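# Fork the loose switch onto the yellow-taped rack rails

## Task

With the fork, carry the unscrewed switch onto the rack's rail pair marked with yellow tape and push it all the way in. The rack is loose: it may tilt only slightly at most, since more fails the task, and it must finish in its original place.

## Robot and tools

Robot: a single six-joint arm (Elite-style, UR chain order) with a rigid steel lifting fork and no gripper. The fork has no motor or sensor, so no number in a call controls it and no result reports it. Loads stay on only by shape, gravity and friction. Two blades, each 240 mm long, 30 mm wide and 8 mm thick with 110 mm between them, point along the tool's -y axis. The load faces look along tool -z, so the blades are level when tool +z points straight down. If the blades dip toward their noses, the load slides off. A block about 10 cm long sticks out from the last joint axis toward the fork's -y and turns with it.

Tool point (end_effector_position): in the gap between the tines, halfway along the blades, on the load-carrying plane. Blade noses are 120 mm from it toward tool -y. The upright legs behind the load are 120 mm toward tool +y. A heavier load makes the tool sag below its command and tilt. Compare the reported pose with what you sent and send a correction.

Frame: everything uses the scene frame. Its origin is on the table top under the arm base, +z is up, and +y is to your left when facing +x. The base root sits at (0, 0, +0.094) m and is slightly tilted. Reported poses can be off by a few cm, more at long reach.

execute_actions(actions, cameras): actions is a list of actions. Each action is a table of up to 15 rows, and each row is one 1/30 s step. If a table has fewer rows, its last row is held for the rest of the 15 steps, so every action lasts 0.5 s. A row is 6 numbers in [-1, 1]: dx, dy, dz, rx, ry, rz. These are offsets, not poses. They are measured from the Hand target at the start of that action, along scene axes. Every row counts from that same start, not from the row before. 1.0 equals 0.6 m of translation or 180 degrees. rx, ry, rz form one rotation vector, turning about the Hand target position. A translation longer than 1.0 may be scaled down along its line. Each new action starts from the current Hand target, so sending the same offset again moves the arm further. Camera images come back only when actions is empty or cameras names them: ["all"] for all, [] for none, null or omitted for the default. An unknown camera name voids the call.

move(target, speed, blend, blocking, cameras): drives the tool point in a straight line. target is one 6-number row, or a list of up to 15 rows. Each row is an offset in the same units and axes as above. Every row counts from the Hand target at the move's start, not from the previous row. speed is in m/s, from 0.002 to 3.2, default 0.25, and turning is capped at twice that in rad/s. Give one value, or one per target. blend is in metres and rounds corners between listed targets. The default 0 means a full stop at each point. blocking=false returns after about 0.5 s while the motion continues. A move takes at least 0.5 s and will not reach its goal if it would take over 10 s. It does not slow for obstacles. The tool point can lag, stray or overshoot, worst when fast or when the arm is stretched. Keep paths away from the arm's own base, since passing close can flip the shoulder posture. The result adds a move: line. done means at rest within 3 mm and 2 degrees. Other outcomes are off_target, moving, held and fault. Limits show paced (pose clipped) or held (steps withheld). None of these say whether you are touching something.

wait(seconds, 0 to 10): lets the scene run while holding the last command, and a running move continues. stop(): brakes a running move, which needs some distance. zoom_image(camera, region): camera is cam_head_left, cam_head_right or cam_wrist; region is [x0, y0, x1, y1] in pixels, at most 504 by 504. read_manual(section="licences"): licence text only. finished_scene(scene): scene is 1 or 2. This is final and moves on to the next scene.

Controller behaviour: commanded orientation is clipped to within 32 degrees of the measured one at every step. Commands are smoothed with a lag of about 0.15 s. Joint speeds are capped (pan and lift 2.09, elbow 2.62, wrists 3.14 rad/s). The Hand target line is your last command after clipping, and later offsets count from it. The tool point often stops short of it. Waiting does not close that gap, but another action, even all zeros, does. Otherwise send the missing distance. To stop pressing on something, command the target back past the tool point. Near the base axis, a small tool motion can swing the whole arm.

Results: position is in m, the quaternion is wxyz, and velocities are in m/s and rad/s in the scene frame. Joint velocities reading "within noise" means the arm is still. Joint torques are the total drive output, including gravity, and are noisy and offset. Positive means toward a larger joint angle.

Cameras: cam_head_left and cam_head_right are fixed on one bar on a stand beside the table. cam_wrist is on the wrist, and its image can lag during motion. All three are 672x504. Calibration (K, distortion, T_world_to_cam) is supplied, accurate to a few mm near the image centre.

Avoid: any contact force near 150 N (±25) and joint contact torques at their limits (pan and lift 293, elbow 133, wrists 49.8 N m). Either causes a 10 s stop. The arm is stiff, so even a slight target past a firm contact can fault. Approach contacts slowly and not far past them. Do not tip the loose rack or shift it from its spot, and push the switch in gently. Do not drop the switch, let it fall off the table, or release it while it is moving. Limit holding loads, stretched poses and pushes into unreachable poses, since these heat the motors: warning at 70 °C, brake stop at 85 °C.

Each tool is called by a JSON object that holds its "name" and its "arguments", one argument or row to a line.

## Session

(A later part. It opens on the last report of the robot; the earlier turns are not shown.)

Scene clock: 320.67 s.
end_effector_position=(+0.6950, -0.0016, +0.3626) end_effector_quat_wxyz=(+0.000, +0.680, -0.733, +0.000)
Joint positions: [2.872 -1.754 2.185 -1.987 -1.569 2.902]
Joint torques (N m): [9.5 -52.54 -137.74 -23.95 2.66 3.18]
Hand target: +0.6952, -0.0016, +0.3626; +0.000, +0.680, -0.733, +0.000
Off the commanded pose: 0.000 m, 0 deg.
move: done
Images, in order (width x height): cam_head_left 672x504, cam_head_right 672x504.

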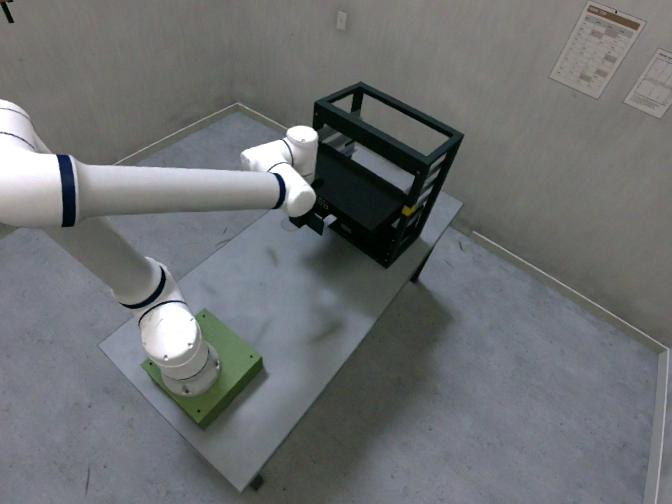

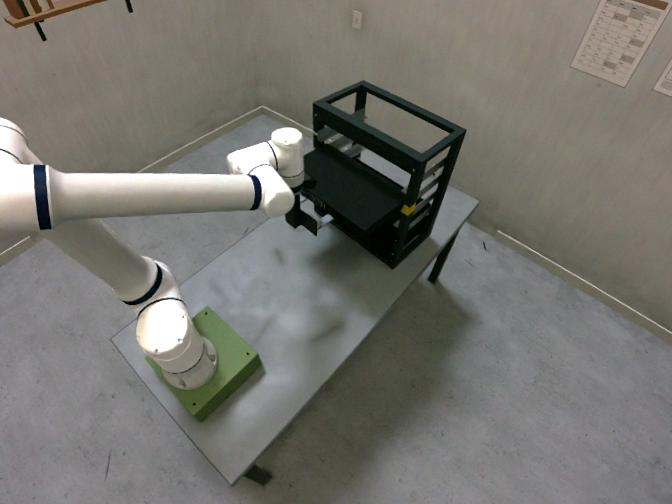

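{"name": "move", "arguments": {
  "target": [
    [0.18, -0.0135, 0, 0, 0, 0],
    [0.333, -0.0250, 0, 0, 0, 0]
  ],
  "speed": [0.08,0.06],
  "blend": 0.02,
  "cameras": ["all"]
}}

{"name": "zoom_image", "arguments": {
  "camera": "cam_head_right",
  "region": [270, 80, 450, 260]
}}

{"name": "zoom_image", "arguments": {
  "camera": "cam_head_left",
  "region": [270, 80, 450, 260]
}}

{"name": "zoom_image", "arguments": {
  "camera": "cam_head_right",
  "region": [360, 150, 440, 230]
}}

Scene clock: 328.13 s.
end_effector_position=(+0.8948, -0.0166, +0.3626) end_effector_quat_wxyz=(+0.000, +0.680, -0.733, +0.000)
Joint positions: [2.938 -1.411 1.852 -1.997 -1.568 2.967]
Joint torques (N m): [9.24 -98.13 -137.74 -19.02 2.25 3.48]
Hand target: +0.8950, -0.0166, +0.3626; +0.000, +0.680, -0.733, +0.000
Off the commanded pose: 0.000 m, 0 deg.
move: done
camera_calibration:
cam_wrist: T_world_to_cam=[[-0.0884301, -0.995735, -0.0263115, 0.0816814], [-0.934996, 0.0738698, 0.346881, 0.583402], [-0.343458, 0.0552758, -0.93754, 0.742573], [0, 0, 0, 1]] pos_world=[0.807744, -0.00280913, 0.49597]

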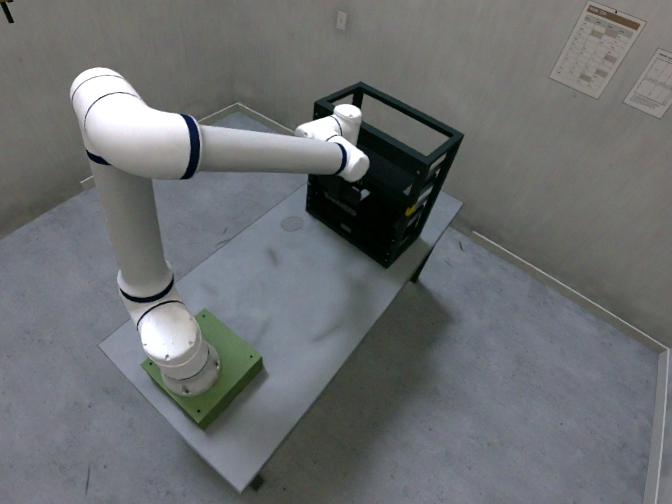

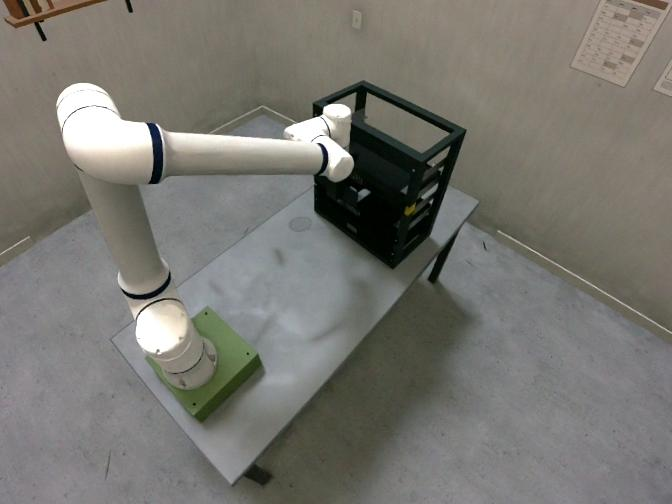

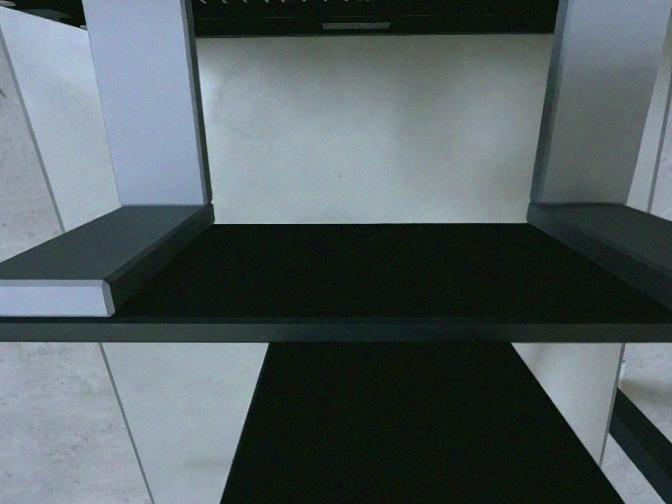

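Scaled by 2.800.

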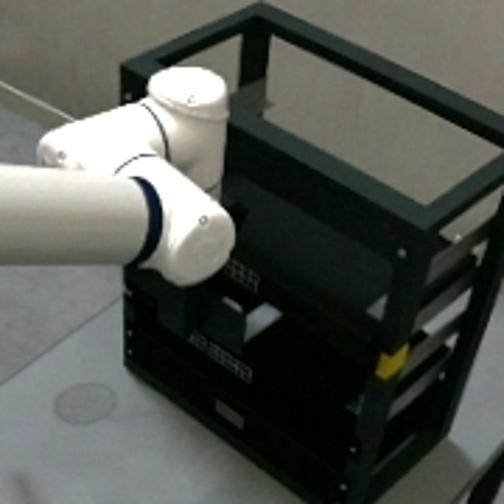

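Scaled by 2.800.

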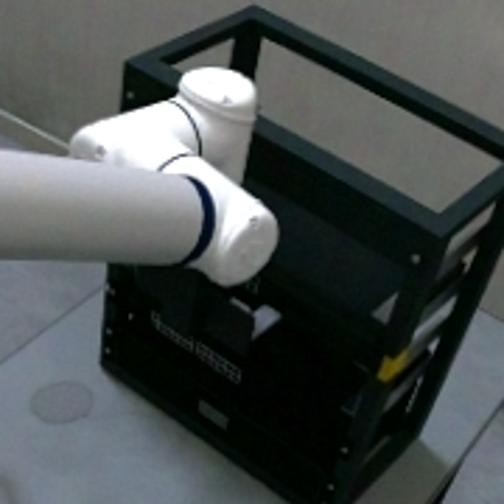

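Scaled by 6.300.

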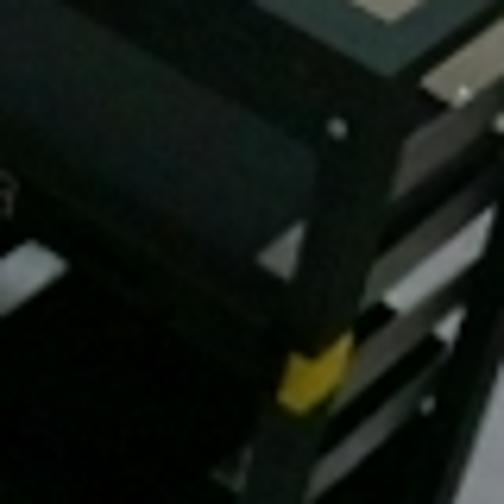

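{"name": "move", "arguments": {
  "target": [
    [0.005, -0.0004, 0, 0, 0, 0],
    [0.005, -0.0004, -0.016, 0, 0, 0],
    [0.005, -0.0004, -0.036, 0, 0, 0]
  ],
  "speed": [0.03,0.03,0.015],
  "cameras": ["cam_head_left","cam_head_right"]
}}

{"name": "zoom_image", "arguments": {
  "camera": "cam_head_right",
  "region": [360, 150, 440, 230]
}}

{"name": "zoom_image", "arguments": {
  "camera": "cam_head_left",
  "region": [320, 120, 440, 240]
}}

Scene clock: 334.30 s.
end_effector_position=(+0.8980, -0.0168, +0.3412) end_effector_quat_wxyz=(+0.000, +0.680, -0.733, +0.000)
Joint positions: [2.939 -1.39 1.869 -2.035 -1.568 2.968]
Joint torques (N m): [8.85 -64.09 -68.84 -10.46 -1.77 3.03]
Hand target: +0.8980, -0.0168, +0.3410; +0.000, +0.680, -0.733, +0.000
Off the commanded pose: 0.000 m, 0 deg.
move: done
Images, in order (width x height): cam_head_left 672x504, cam_head_right 672x504.

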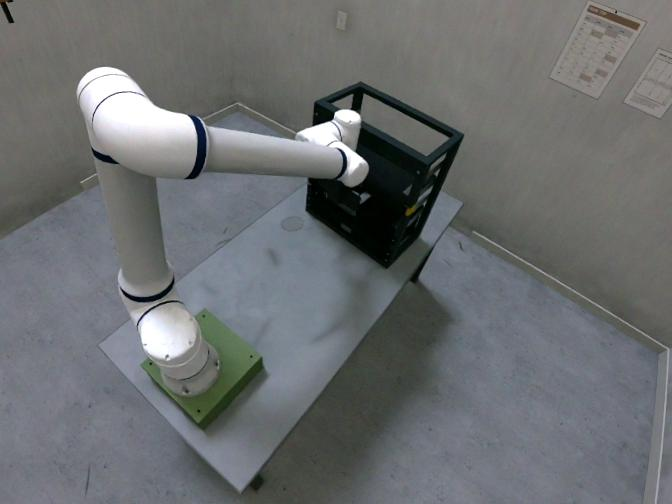

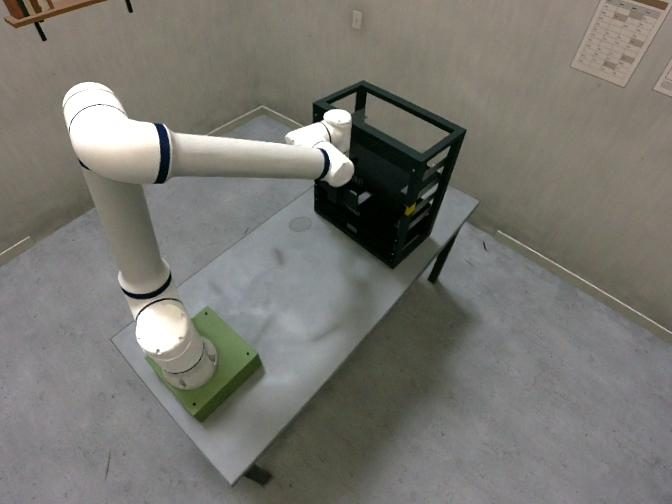

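Scaled by 6.300.

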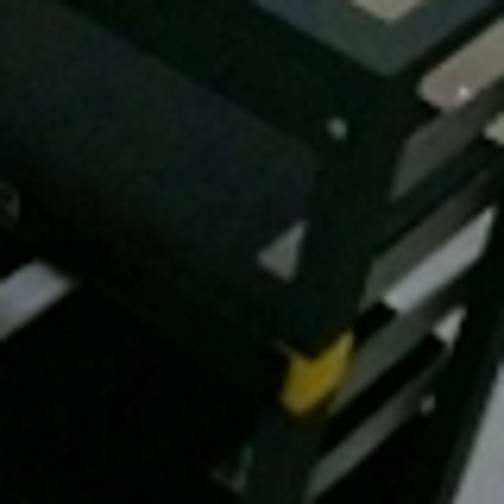

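Scaled by 4.200.

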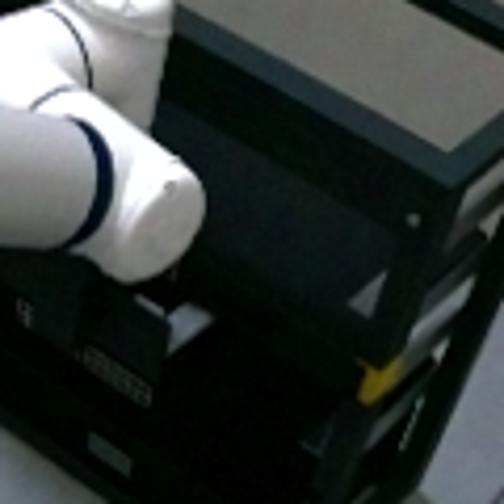

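{"name": "move", "arguments": {
  "target": [
    [0,0,-0.013,0,0,0],
    [-0.35, 0.0263, -0.013, 0, 0, 0],
    [-0.35, 0.0263, 0.0583, 0, 0, 0]
  ],
  "speed": [0.04,0.12,0.1],
  "blend": [0.0,0.01,0],
  "cameras": ["all"]
}}

{"name": "zoom_image", "arguments": {
  "camera": "cam_head_right",
  "region": [360, 150, 440, 230]
}}

{"name": "zoom_image", "arguments": {
  "camera": "cam_head_left",
  "region": [300, 100, 440, 240]
}}

{"name": "zoom_image", "arguments": {
  "camera": "cam_head_right",
  "region": [300, 100, 440, 240]
}}

Scene clock: 345.30 s.
end_effector_position=(+0.6880, -0.0010, +0.3758) end_effector_quat_wxyz=(+0.000, +0.680, -0.733, +0.000)
Joint positions: [2.869 -1.778 2.178 -1.956 -1.569 2.898]
Joint torques (N m): [-22.32 -52.33 -96.38 -5.5 0.61 -2.12]
Hand target: +0.6880, -0.0010, +0.3760; +0.000, +0.680, -0.733, +0.000
Off the commanded pose: 0.000 m, 0 deg.
move: done
camera_calibration:
cam_wrist: T_world_to_cam=[[-0.0883968, -0.99574, -0.0262177, 0.0791077], [-0.934998, 0.0738712, 0.346874, 0.384326], [-0.34346, 0.0551761, -0.937545, 0.68307], [0, 0, 0, 1]] pos_world=[0.600944, 0.012691, 0.509171]

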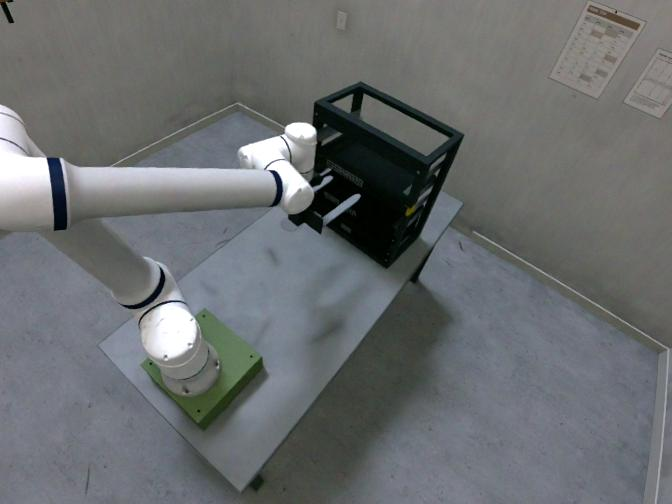

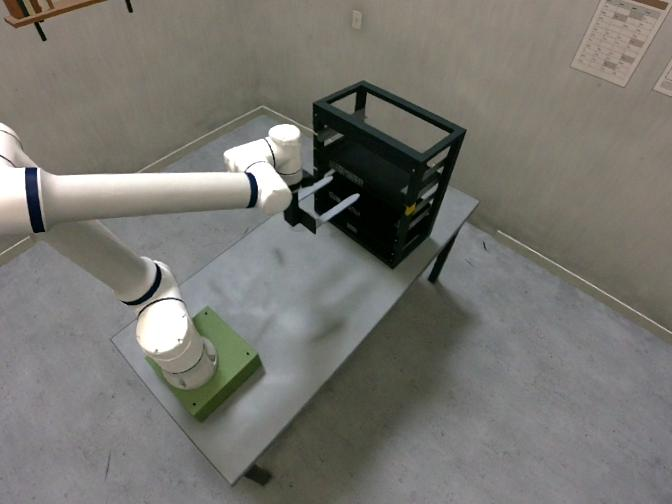

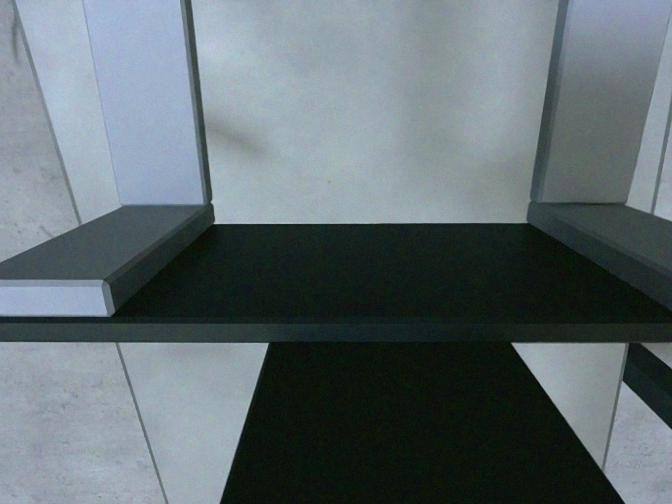

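Scaled by 6.300.

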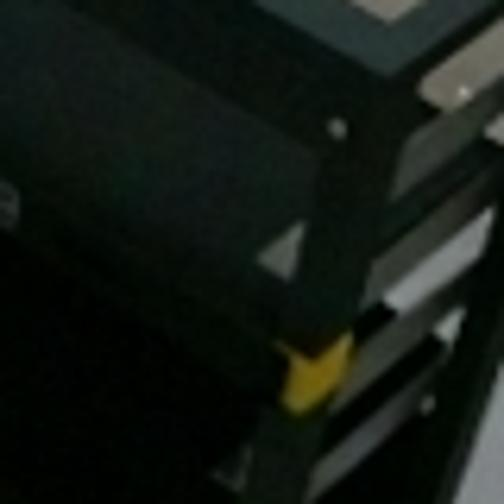

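Scaled by 3.600.

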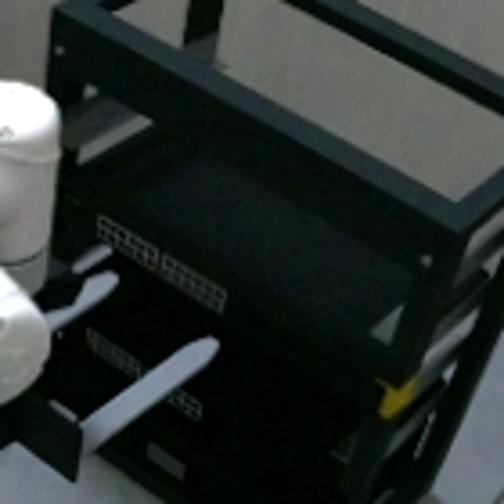

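Scaled by 3.600.

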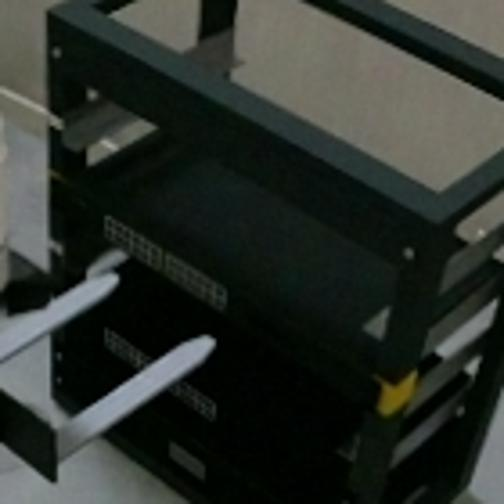

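{"name": "move", "arguments": {
  "target": [0.0783, -0.0059, 0, 0, 0, 0],
  "speed": 0.08,
  "cameras": ["cam_head_left","cam_head_right"]
}}

{"name": "zoom_image", "arguments": {
  "camera": "cam_head_left",
  "region": [310, 140, 390, 220]
}}

{"name": "move", "arguments": {
  "target": [0.0083, -0.0006, 0, 0, 0, 0],
  "speed": 0.02,
  "cameras": ["cam_head_left"]
}}

{"name": "zoom_image", "arguments": {
  "camera": "cam_head_left",
  "region": [310, 140, 390, 220]
}}

Scene clock: 351.03 s.
end_effector_position=(+0.7348, -0.0046, +0.3760) end_effector_quat_wxyz=(+0.000, +0.680, -0.733, +0.000)
Joint positions: [2.889 -1.69 2.108 -1.974 -1.569 2.918]
Joint torques (N m): [9.42 -34.33 -94.96 -10.33 0.77 3.12]
Hand target: +0.7350, -0.0046, +0.3760; +0.000, +0.680, -0.733, +0.000
Off the commanded pose: 0.000 m, 0 deg.
move: done
Images, in order (width x height): cam_head_left 672x504, cam_head_right 672x504.

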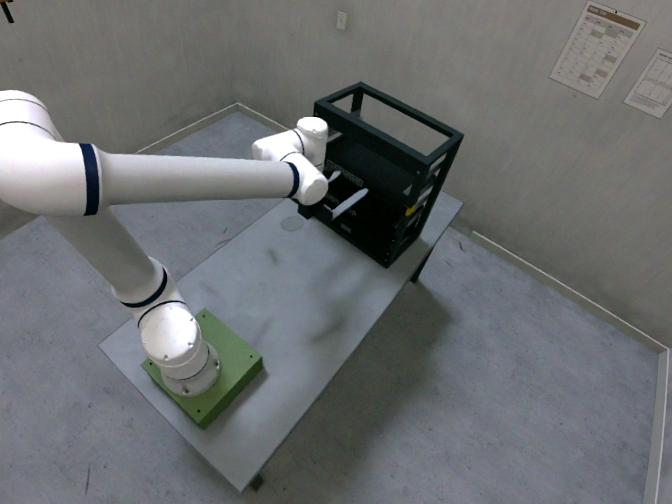

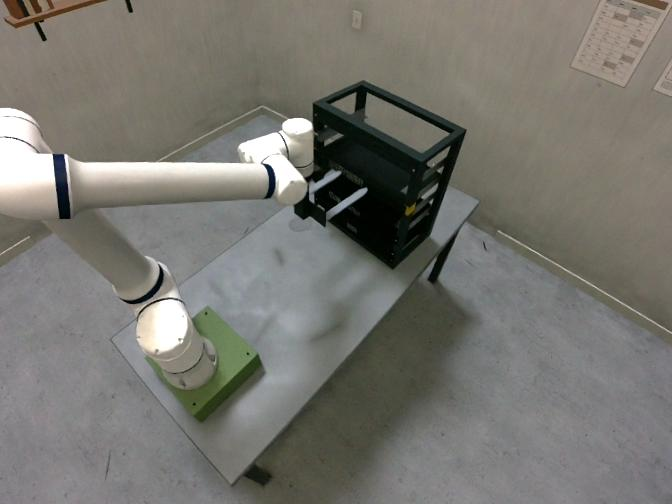

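Scaled by 6.300.

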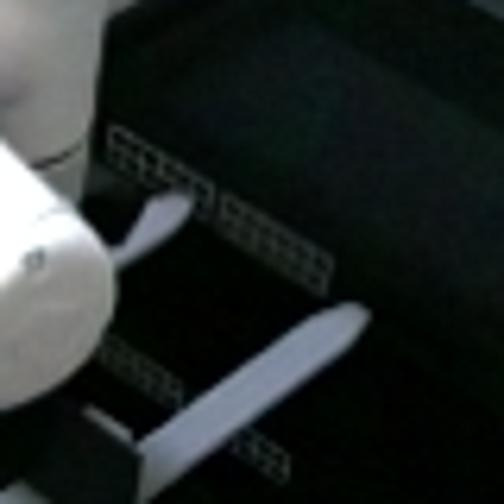

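Scene clock: 351.77 s.
end_effector_position=(+0.7398, -0.0049, +0.3760) end_effector_quat_wxyz=(+0.000, +0.680, -0.733, +0.000)
Joint positions: [2.891 -1.681 2.1 -1.975 -1.569 2.92]
Joint torques (N m): [9.89 -31.11 -95.2 -10.22 -0.35 3.41]
Hand target: +0.7400, -0.0049, +0.3760; +0.000, +0.680, -0.733, +0.000
Off the commanded pose: 0.000 m, 0 deg.
move: done
Images, in order (width x height): cam_head_left 672x504.

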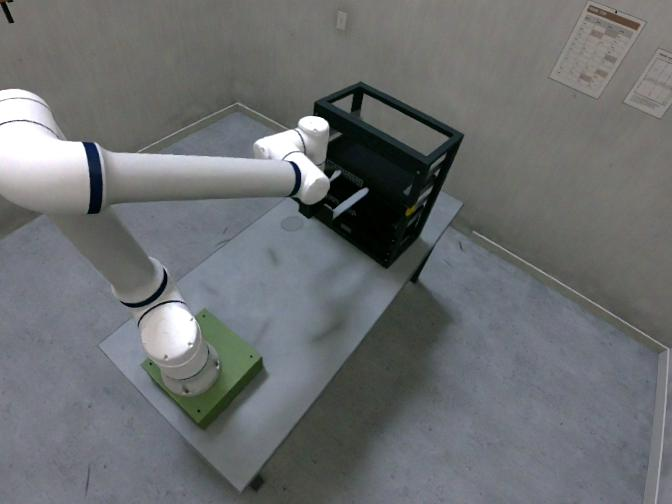

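Scaled by 6.300.

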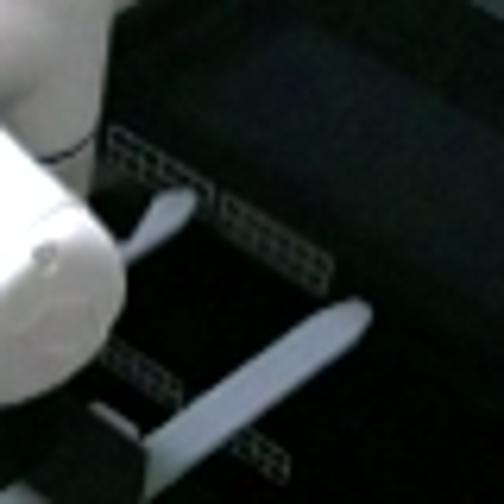

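{"name": "move", "arguments": {
  "target": [0.005, -0.0004, 0, 0, 0, 0],
  "speed": 0.01
}}

{"name": "move", "arguments": {
  "target": [0.005, -0.0004, 0, 0, 0, 0],
  "speed": 0.01,
  "cameras": ["cam_head_left", "cam_wrist"]
}}

{"name": "zoom_image", "arguments": {
  "camera": "cam_head_left",
  "region": [310, 140, 390, 220]
}}

Scene clock: 358.13 s.
end_effector_position=(+0.7428, -0.0052, +0.3760) end_effector_quat_wxyz=(+0.000, +0.680, -0.733, +0.000)
Joint positions: [2.892 -1.676 2.096 -1.976 -1.569 2.921]
Joint torques (N m): [9.84 -33.78 -95.74 -10.32 0.52 3.34]
Hand target: +0.7430, -0.0052, +0.3760; +0.000, +0.680, -0.733, +0.000
Off the commanded pose: 0.000 m, 0 deg.
move: done

Scene clock: 358.83 s.
end_effector_position=(+0.7458, -0.0054, +0.3759) end_effector_quat_wxyz=(+0.000, +0.680, -0.733, +0.000)
Joint positions: [2.893 -1.67 2.091 -1.977 -1.569 2.922]
Joint torques (N m): [2.89 -33.17 -109.45 -15.72 2.24 5.82]
Hand target: +0.7460, -0.0054, +0.3760; +0.000, +0.680, -0.733, +0.000
Off the commanded pose: 0.000 m, 0 deg.
move: done
camera_calibration:
cam_wrist: T_world_to_cam=[[-0.0883369, -0.995743, -0.0263286, 0.079955], [-0.934927, 0.0737643, 0.347088, 0.438498], [-0.343668, 0.0552759, -0.937463, 0.703347], [0, 0, 0, 1]] pos_world=[0.658744, 0.00839092, 0.50927]
Images, in order (width x height): cam_head_left 672x504, cam_wrist 672x504.

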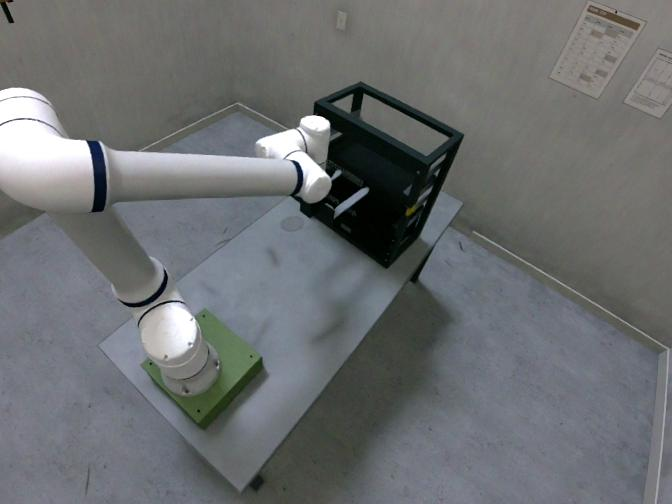

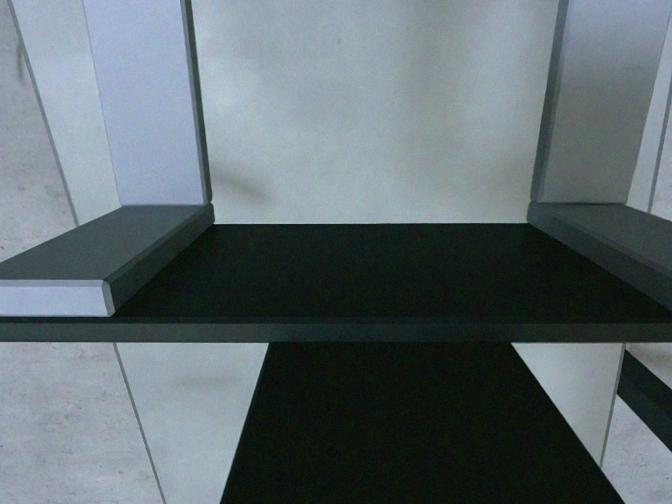

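Scaled by 6.300.

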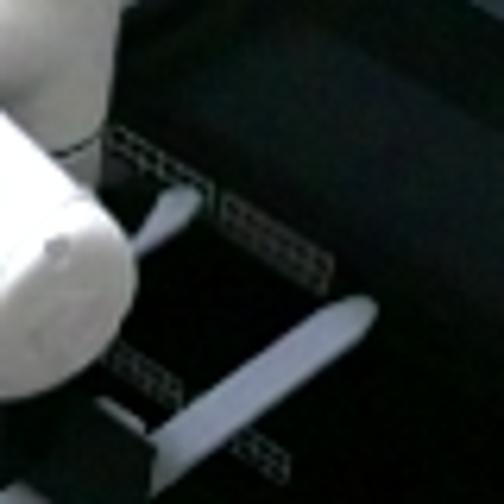

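{"name": "move", "arguments": {
  "target": [0.002, -0.00015, 0, 0, 0, 0],
  "speed": 0.005
}}

{"name": "wait", "arguments": {
  "seconds": 0.3
}}

Scene clock: 367.83 s.
end_effector_position=(+0.7471, -0.0055, +0.3760) end_effector_quat_wxyz=(+0.000, +0.680, -0.733, +0.000)
Joint positions: [2.894 -1.668 2.089 -1.977 -1.569 2.923]
Joint torques (N m): [6.13 -33.2 -109.61 -16.51 0.44 4.28]
Hand target: +0.7472, -0.0055, +0.3760; +0.000, +0.680, -0.733, +0.000
Off the commanded pose: 0.000 m, 0 deg.
move: done

Scene clock: 368.13 s.
end_effector_position=(+0.7472, -0.0055, +0.3760) end_effector_quat_wxyz=(+0.000, +0.680, -0.733, +0.000)
Joint positions: [2.894 -1.668 2.089 -1.977 -1.569 2.923]
Joint torques (N m): [7.03 -34.52 -109.43 -16.36 0.55 4.25]
Hand target: +0.7472, -0.0055, +0.3760; +0.000, +0.680, -0.733, +0.000
Off the commanded pose: 0.000 m, 0 deg.
wait: 0.30 s; at rest by 0.17 s

{"name": "move", "arguments": {
  "target": [0.002, -0.00015, 0, 0, 0, 0],
  "speed": 0.005
}}

{"name": "move", "arguments": {
  "target": [0.0015, -0.00011, 0, 0, 0, 0],
  "speed": 0.005,
  "cameras": ["cam_head_left","cam_head_right"]
}}

{"name": "zoom_image", "arguments": {
  "camera": "cam_head_right",
  "region": [360, 150, 440, 230]
}}

Scene clock: 372.03 s.
end_effector_position=(+0.7483, -0.0056, +0.3760) end_effector_quat_wxyz=(+0.000, +0.680, -0.733, +0.000)
Joint positions: [2.894 -1.666 2.087 -1.977 -1.569 2.923]
Joint torques (N m): [8.61 -33.57 -108.89 -16.49 1.39 3.51]
Hand target: +0.7484, -0.0056, +0.3760; +0.000, +0.680, -0.733, +0.000
Off the commanded pose: 0.000 m, 0 deg.
move: done

Scene clock: 372.73 s.
end_effector_position=(+0.7492, -0.0057, +0.3760) end_effector_quat_wxyz=(+0.000, +0.680, -0.733, +0.000)
Joint positions: [2.895 -1.664 2.086 -1.978 -1.569 2.924]
Joint torques (N m): [10.21 -34.36 -108.33 -16.37 2.21 3.24]
Hand target: +0.7493, -0.0057, +0.3760; +0.000, +0.680, -0.733, +0.000
Off the commanded pose: 0.000 m, 0 deg.
move: done
Images, in order (width x height): cam_head_left 672x504, cam_head_right 672x504.

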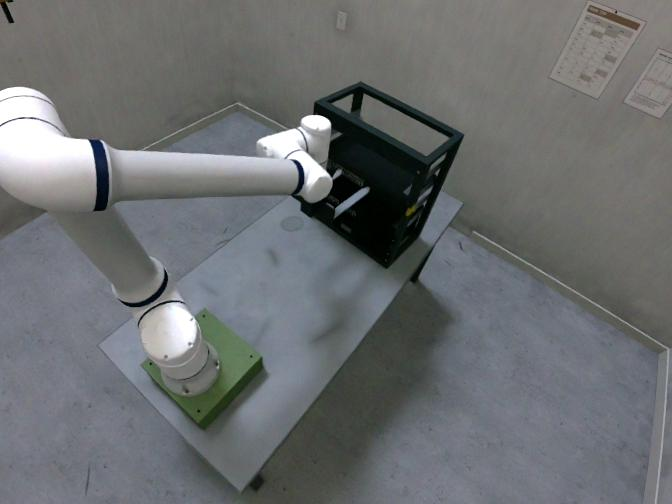

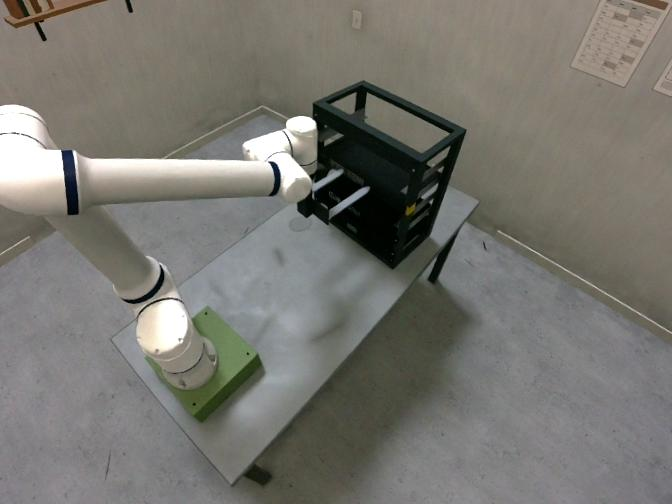

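Scaled by 6.300.

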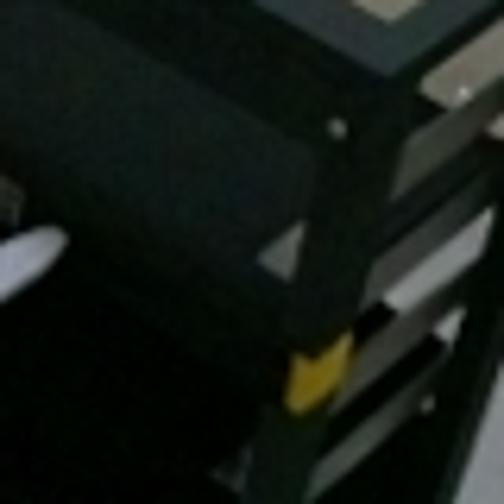

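{"name": "move", "arguments": {
  "target": [0.002, -0.00015, 0, 0, 0, 0],
  "speed": 0.005
}}

{"name": "move", "arguments": {
  "target": [0.002, -0.00015, 0, 0, 0, 0],
  "speed": 0.005
}}

Scene clock: 376.90 s.
end_effector_position=(+0.7504, -0.0057, +0.3760) end_effector_quat_wxyz=(+0.000, +0.680, -0.733, +0.000)
Joint positions: [2.895 -1.662 2.084 -1.978 -1.569 2.924]
Joint torques (N m): [7.6 -33.35 -108.9 -16.33 2.16 3.28]
Hand target: +0.7505, -0.0058, +0.3760; +0.000, +0.680, -0.733, +0.000
Off the commanded pose: 0.000 m, 0 deg.
move: done

Scene clock: 377.60 s.
end_effector_position=(+0.7516, -0.0058, +0.3760) end_effector_quat_wxyz=(+0.000, +0.680, -0.733, +0.000)
Joint positions: [2.896 -1.66 2.082 -1.978 -1.569 2.925]
Joint torques (N m): [9.37 -36.43 -109.66 -16.3 2.17 3.34]
Hand target: +0.7517, -0.0058, +0.3760; +0.000, +0.680, -0.733, +0.000
Off the commanded pose: 0.000 m, 0 deg.
move: done

{"name": "move", "arguments": {
  "target": [0.002, -0.00015, 0, 0, 0, 0],
  "speed": 0.005
}}

{"name": "move", "arguments": {
  "target": [0.002, -0.00015, 0, 0, 0, 0],
  "speed": 0.005,
  "cameras": ["cam_head_left","cam_head_right"]
}}

{"name": "zoom_image", "arguments": {
  "camera": "cam_head_right",
  "region": [360, 150, 440, 230]
}}

{"name": "zoom_image", "arguments": {
  "camera": "cam_head_right",
  "region": [300, 100, 400, 200]
}}

Scene clock: 381.43 s.
end_effector_position=(+0.7528, -0.0059, +0.3759) end_effector_quat_wxyz=(+0.000, +0.680, -0.733, +0.000)
Joint positions: [2.896 -1.658 2.08 -1.978 -1.569 2.925]
Joint torques (N m): [6.57 -21.53 -121.1 -20.59 2.5 6.38]
Hand target: +0.7529, -0.0059, +0.3760; +0.000, +0.680, -0.733, +0.000
Off the commanded pose: 0.000 m, 0 deg.
move: done

Scene clock: 392.10 s.
end_effector_position=(+0.7523, -0.0055, +0.3743) end_effector_quat_wxyz=(+0.002, +0.680, -0.733, -0.002)
Joint positions: [2.897 -1.656 2.079 -1.975 -1.569 2.925]
Joint torques (N m): [-6.44 -49.06 -82.16 -8.42 -0.14 0.66]
Hand target: +0.7523, -0.0055, +0.3743; +0.002, +0.680, -0.733, -0.002 (not the last commanded pose)
Off the commanded pose: 0.002 m, 0 deg.
FORCE FAULT: contact force on the arm reached its limit, and the arm stopped for 10 seconds. The contact can be on any part of the arm, not only on its tool. That time counts as 20 of the actions that you can send in this scene. The arm's remaining commands of this call were not run. The arm's target is now where it stood when the stop ended, not its last command. The arm accepts commands again.
move: fault
Images, in order (width x height): cam_head_left 672x504, cam_head_right 672x504.

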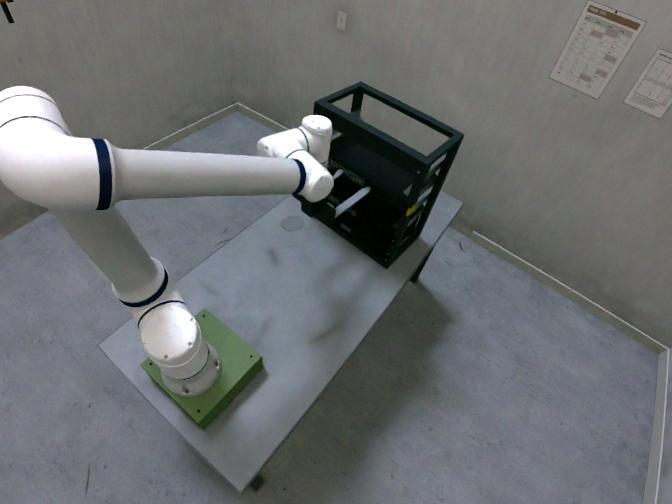

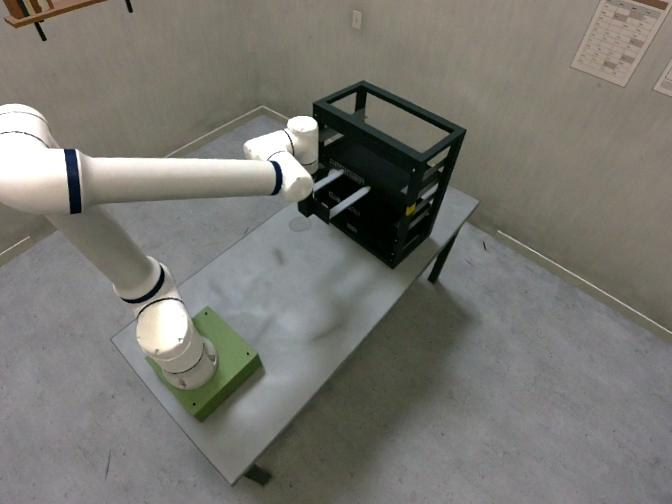

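Scaled by 6.300.

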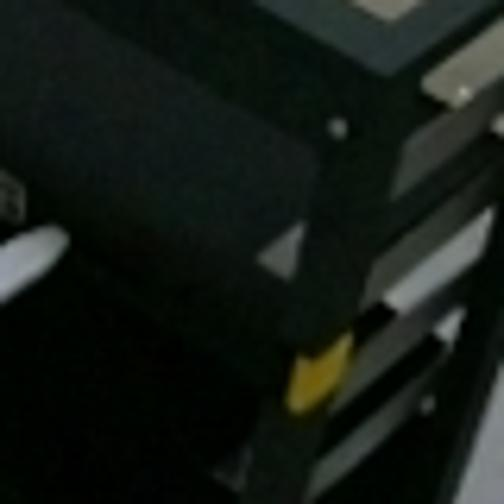

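Scaled by 5.040.

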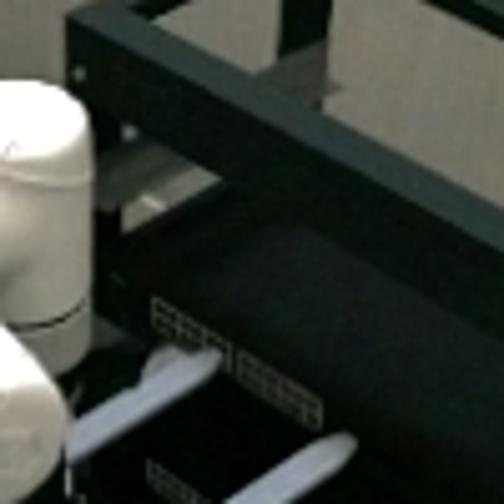

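{"name": "move", "arguments": {
  "target": [
    [-0.02, 0.0015, 0.0, 0, 0, 0],
    [-0.25, 0.25, 0.05, 0, 0, 0]
  ],
  "speed": [0.08, 0.3],
  "blend": 0.005,
  "cameras": ["all"]
}}

{"name": "zoom_image", "arguments": {
  "camera": "cam_head_right",
  "region": [300, 80, 480, 260]
}}

{"name": "zoom_image", "arguments": {
  "camera": "cam_head_left",
  "region": [300, 80, 480, 260]
}}

{"name": "zoom_image", "arguments": {
  "camera": "cam_head_right",
  "region": [360, 150, 440, 230]
}}

{"name": "zoom_image", "arguments": {
  "camera": "cam_head_right",
  "region": [300, 120, 380, 200]
}}

Scene clock: 397.40 s.
end_effector_position=(+0.6025, +0.1443, +0.4042) end_effector_quat_wxyz=(+0.002, +0.680, -0.733, -0.002)
Joint positions: [3.13 -1.92 2.216 -1.849 -1.564 3.159]
Joint torques (N m): [10.48 -39.52 -74.43 -5.33 -2.34 3.77]
Hand target: +0.6023, +0.1445, +0.4043; +0.002, +0.680, -0.733, -0.002
Off the commanded pose: 0.000 m, 0 deg.
move: done
camera_calibration:
cam_wrist: T_world_to_cam=[[-0.0879081, -0.995769, -0.0267677, 0.21699], [-0.93342, 0.0729608, 0.351288, 0.281158], [-0.347848, 0.0558666, -0.935885, 0.674253], [0, 0, 0, 1]] pos_world=[0.516052, 0.15789, 0.538064]

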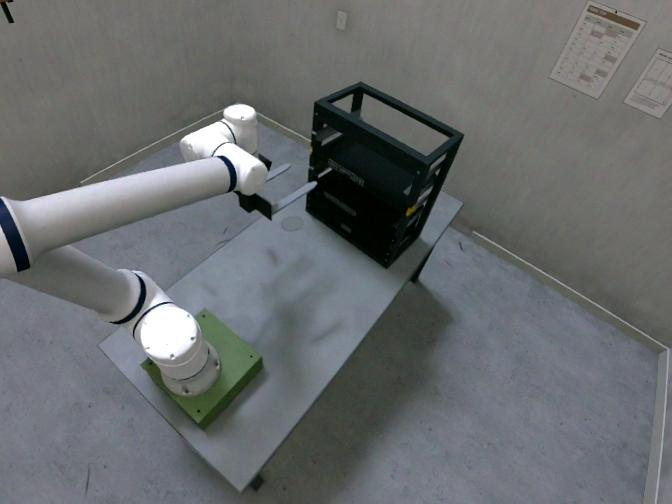

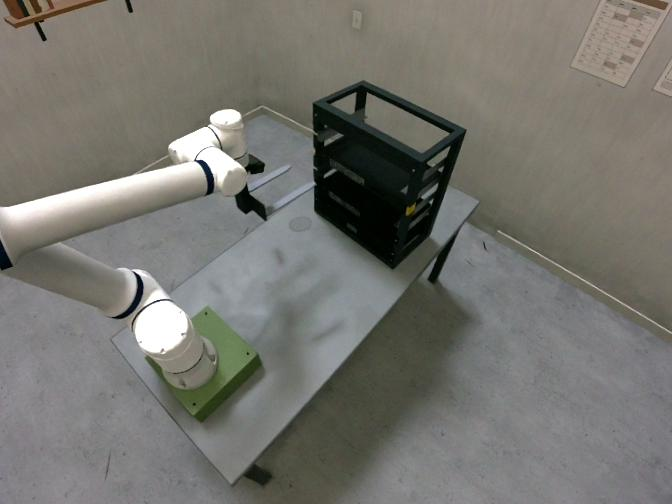

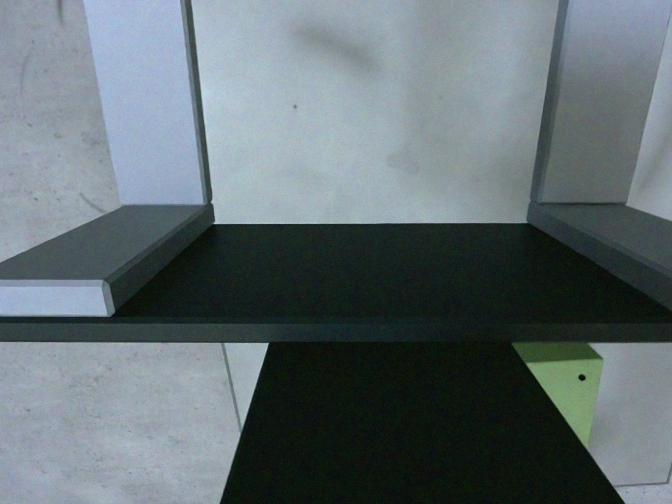

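Scaled by 2.800.

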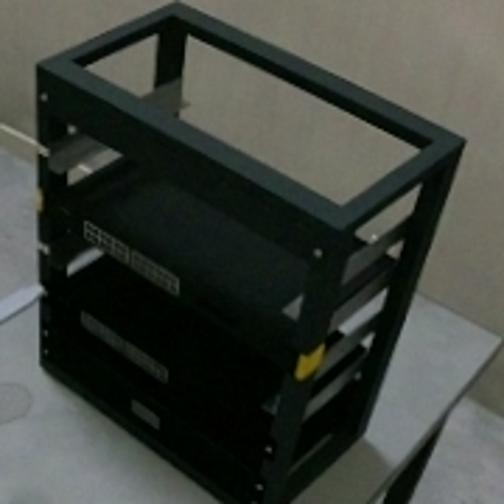

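Scaled by 2.800.

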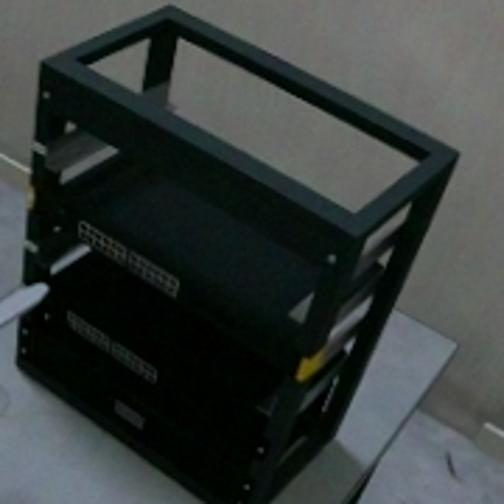

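Scaled by 6.300.

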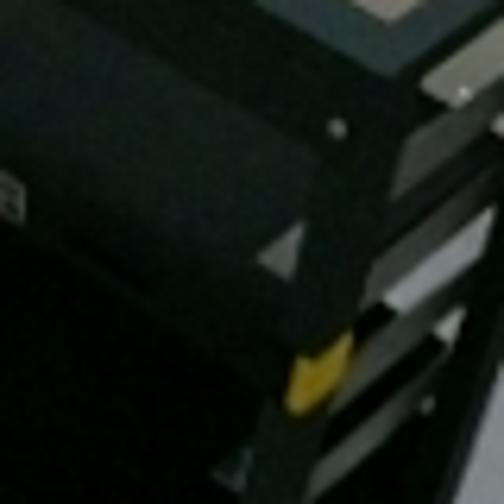

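Scaled by 6.300.

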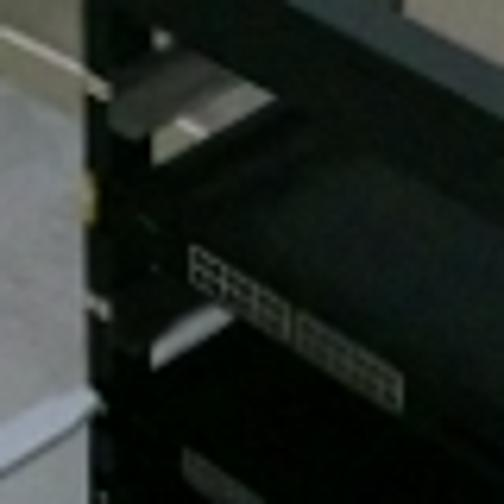

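{"name": "finished_scene", "arguments": {
  "scene": 1
}}

The scene is finished: the task was done.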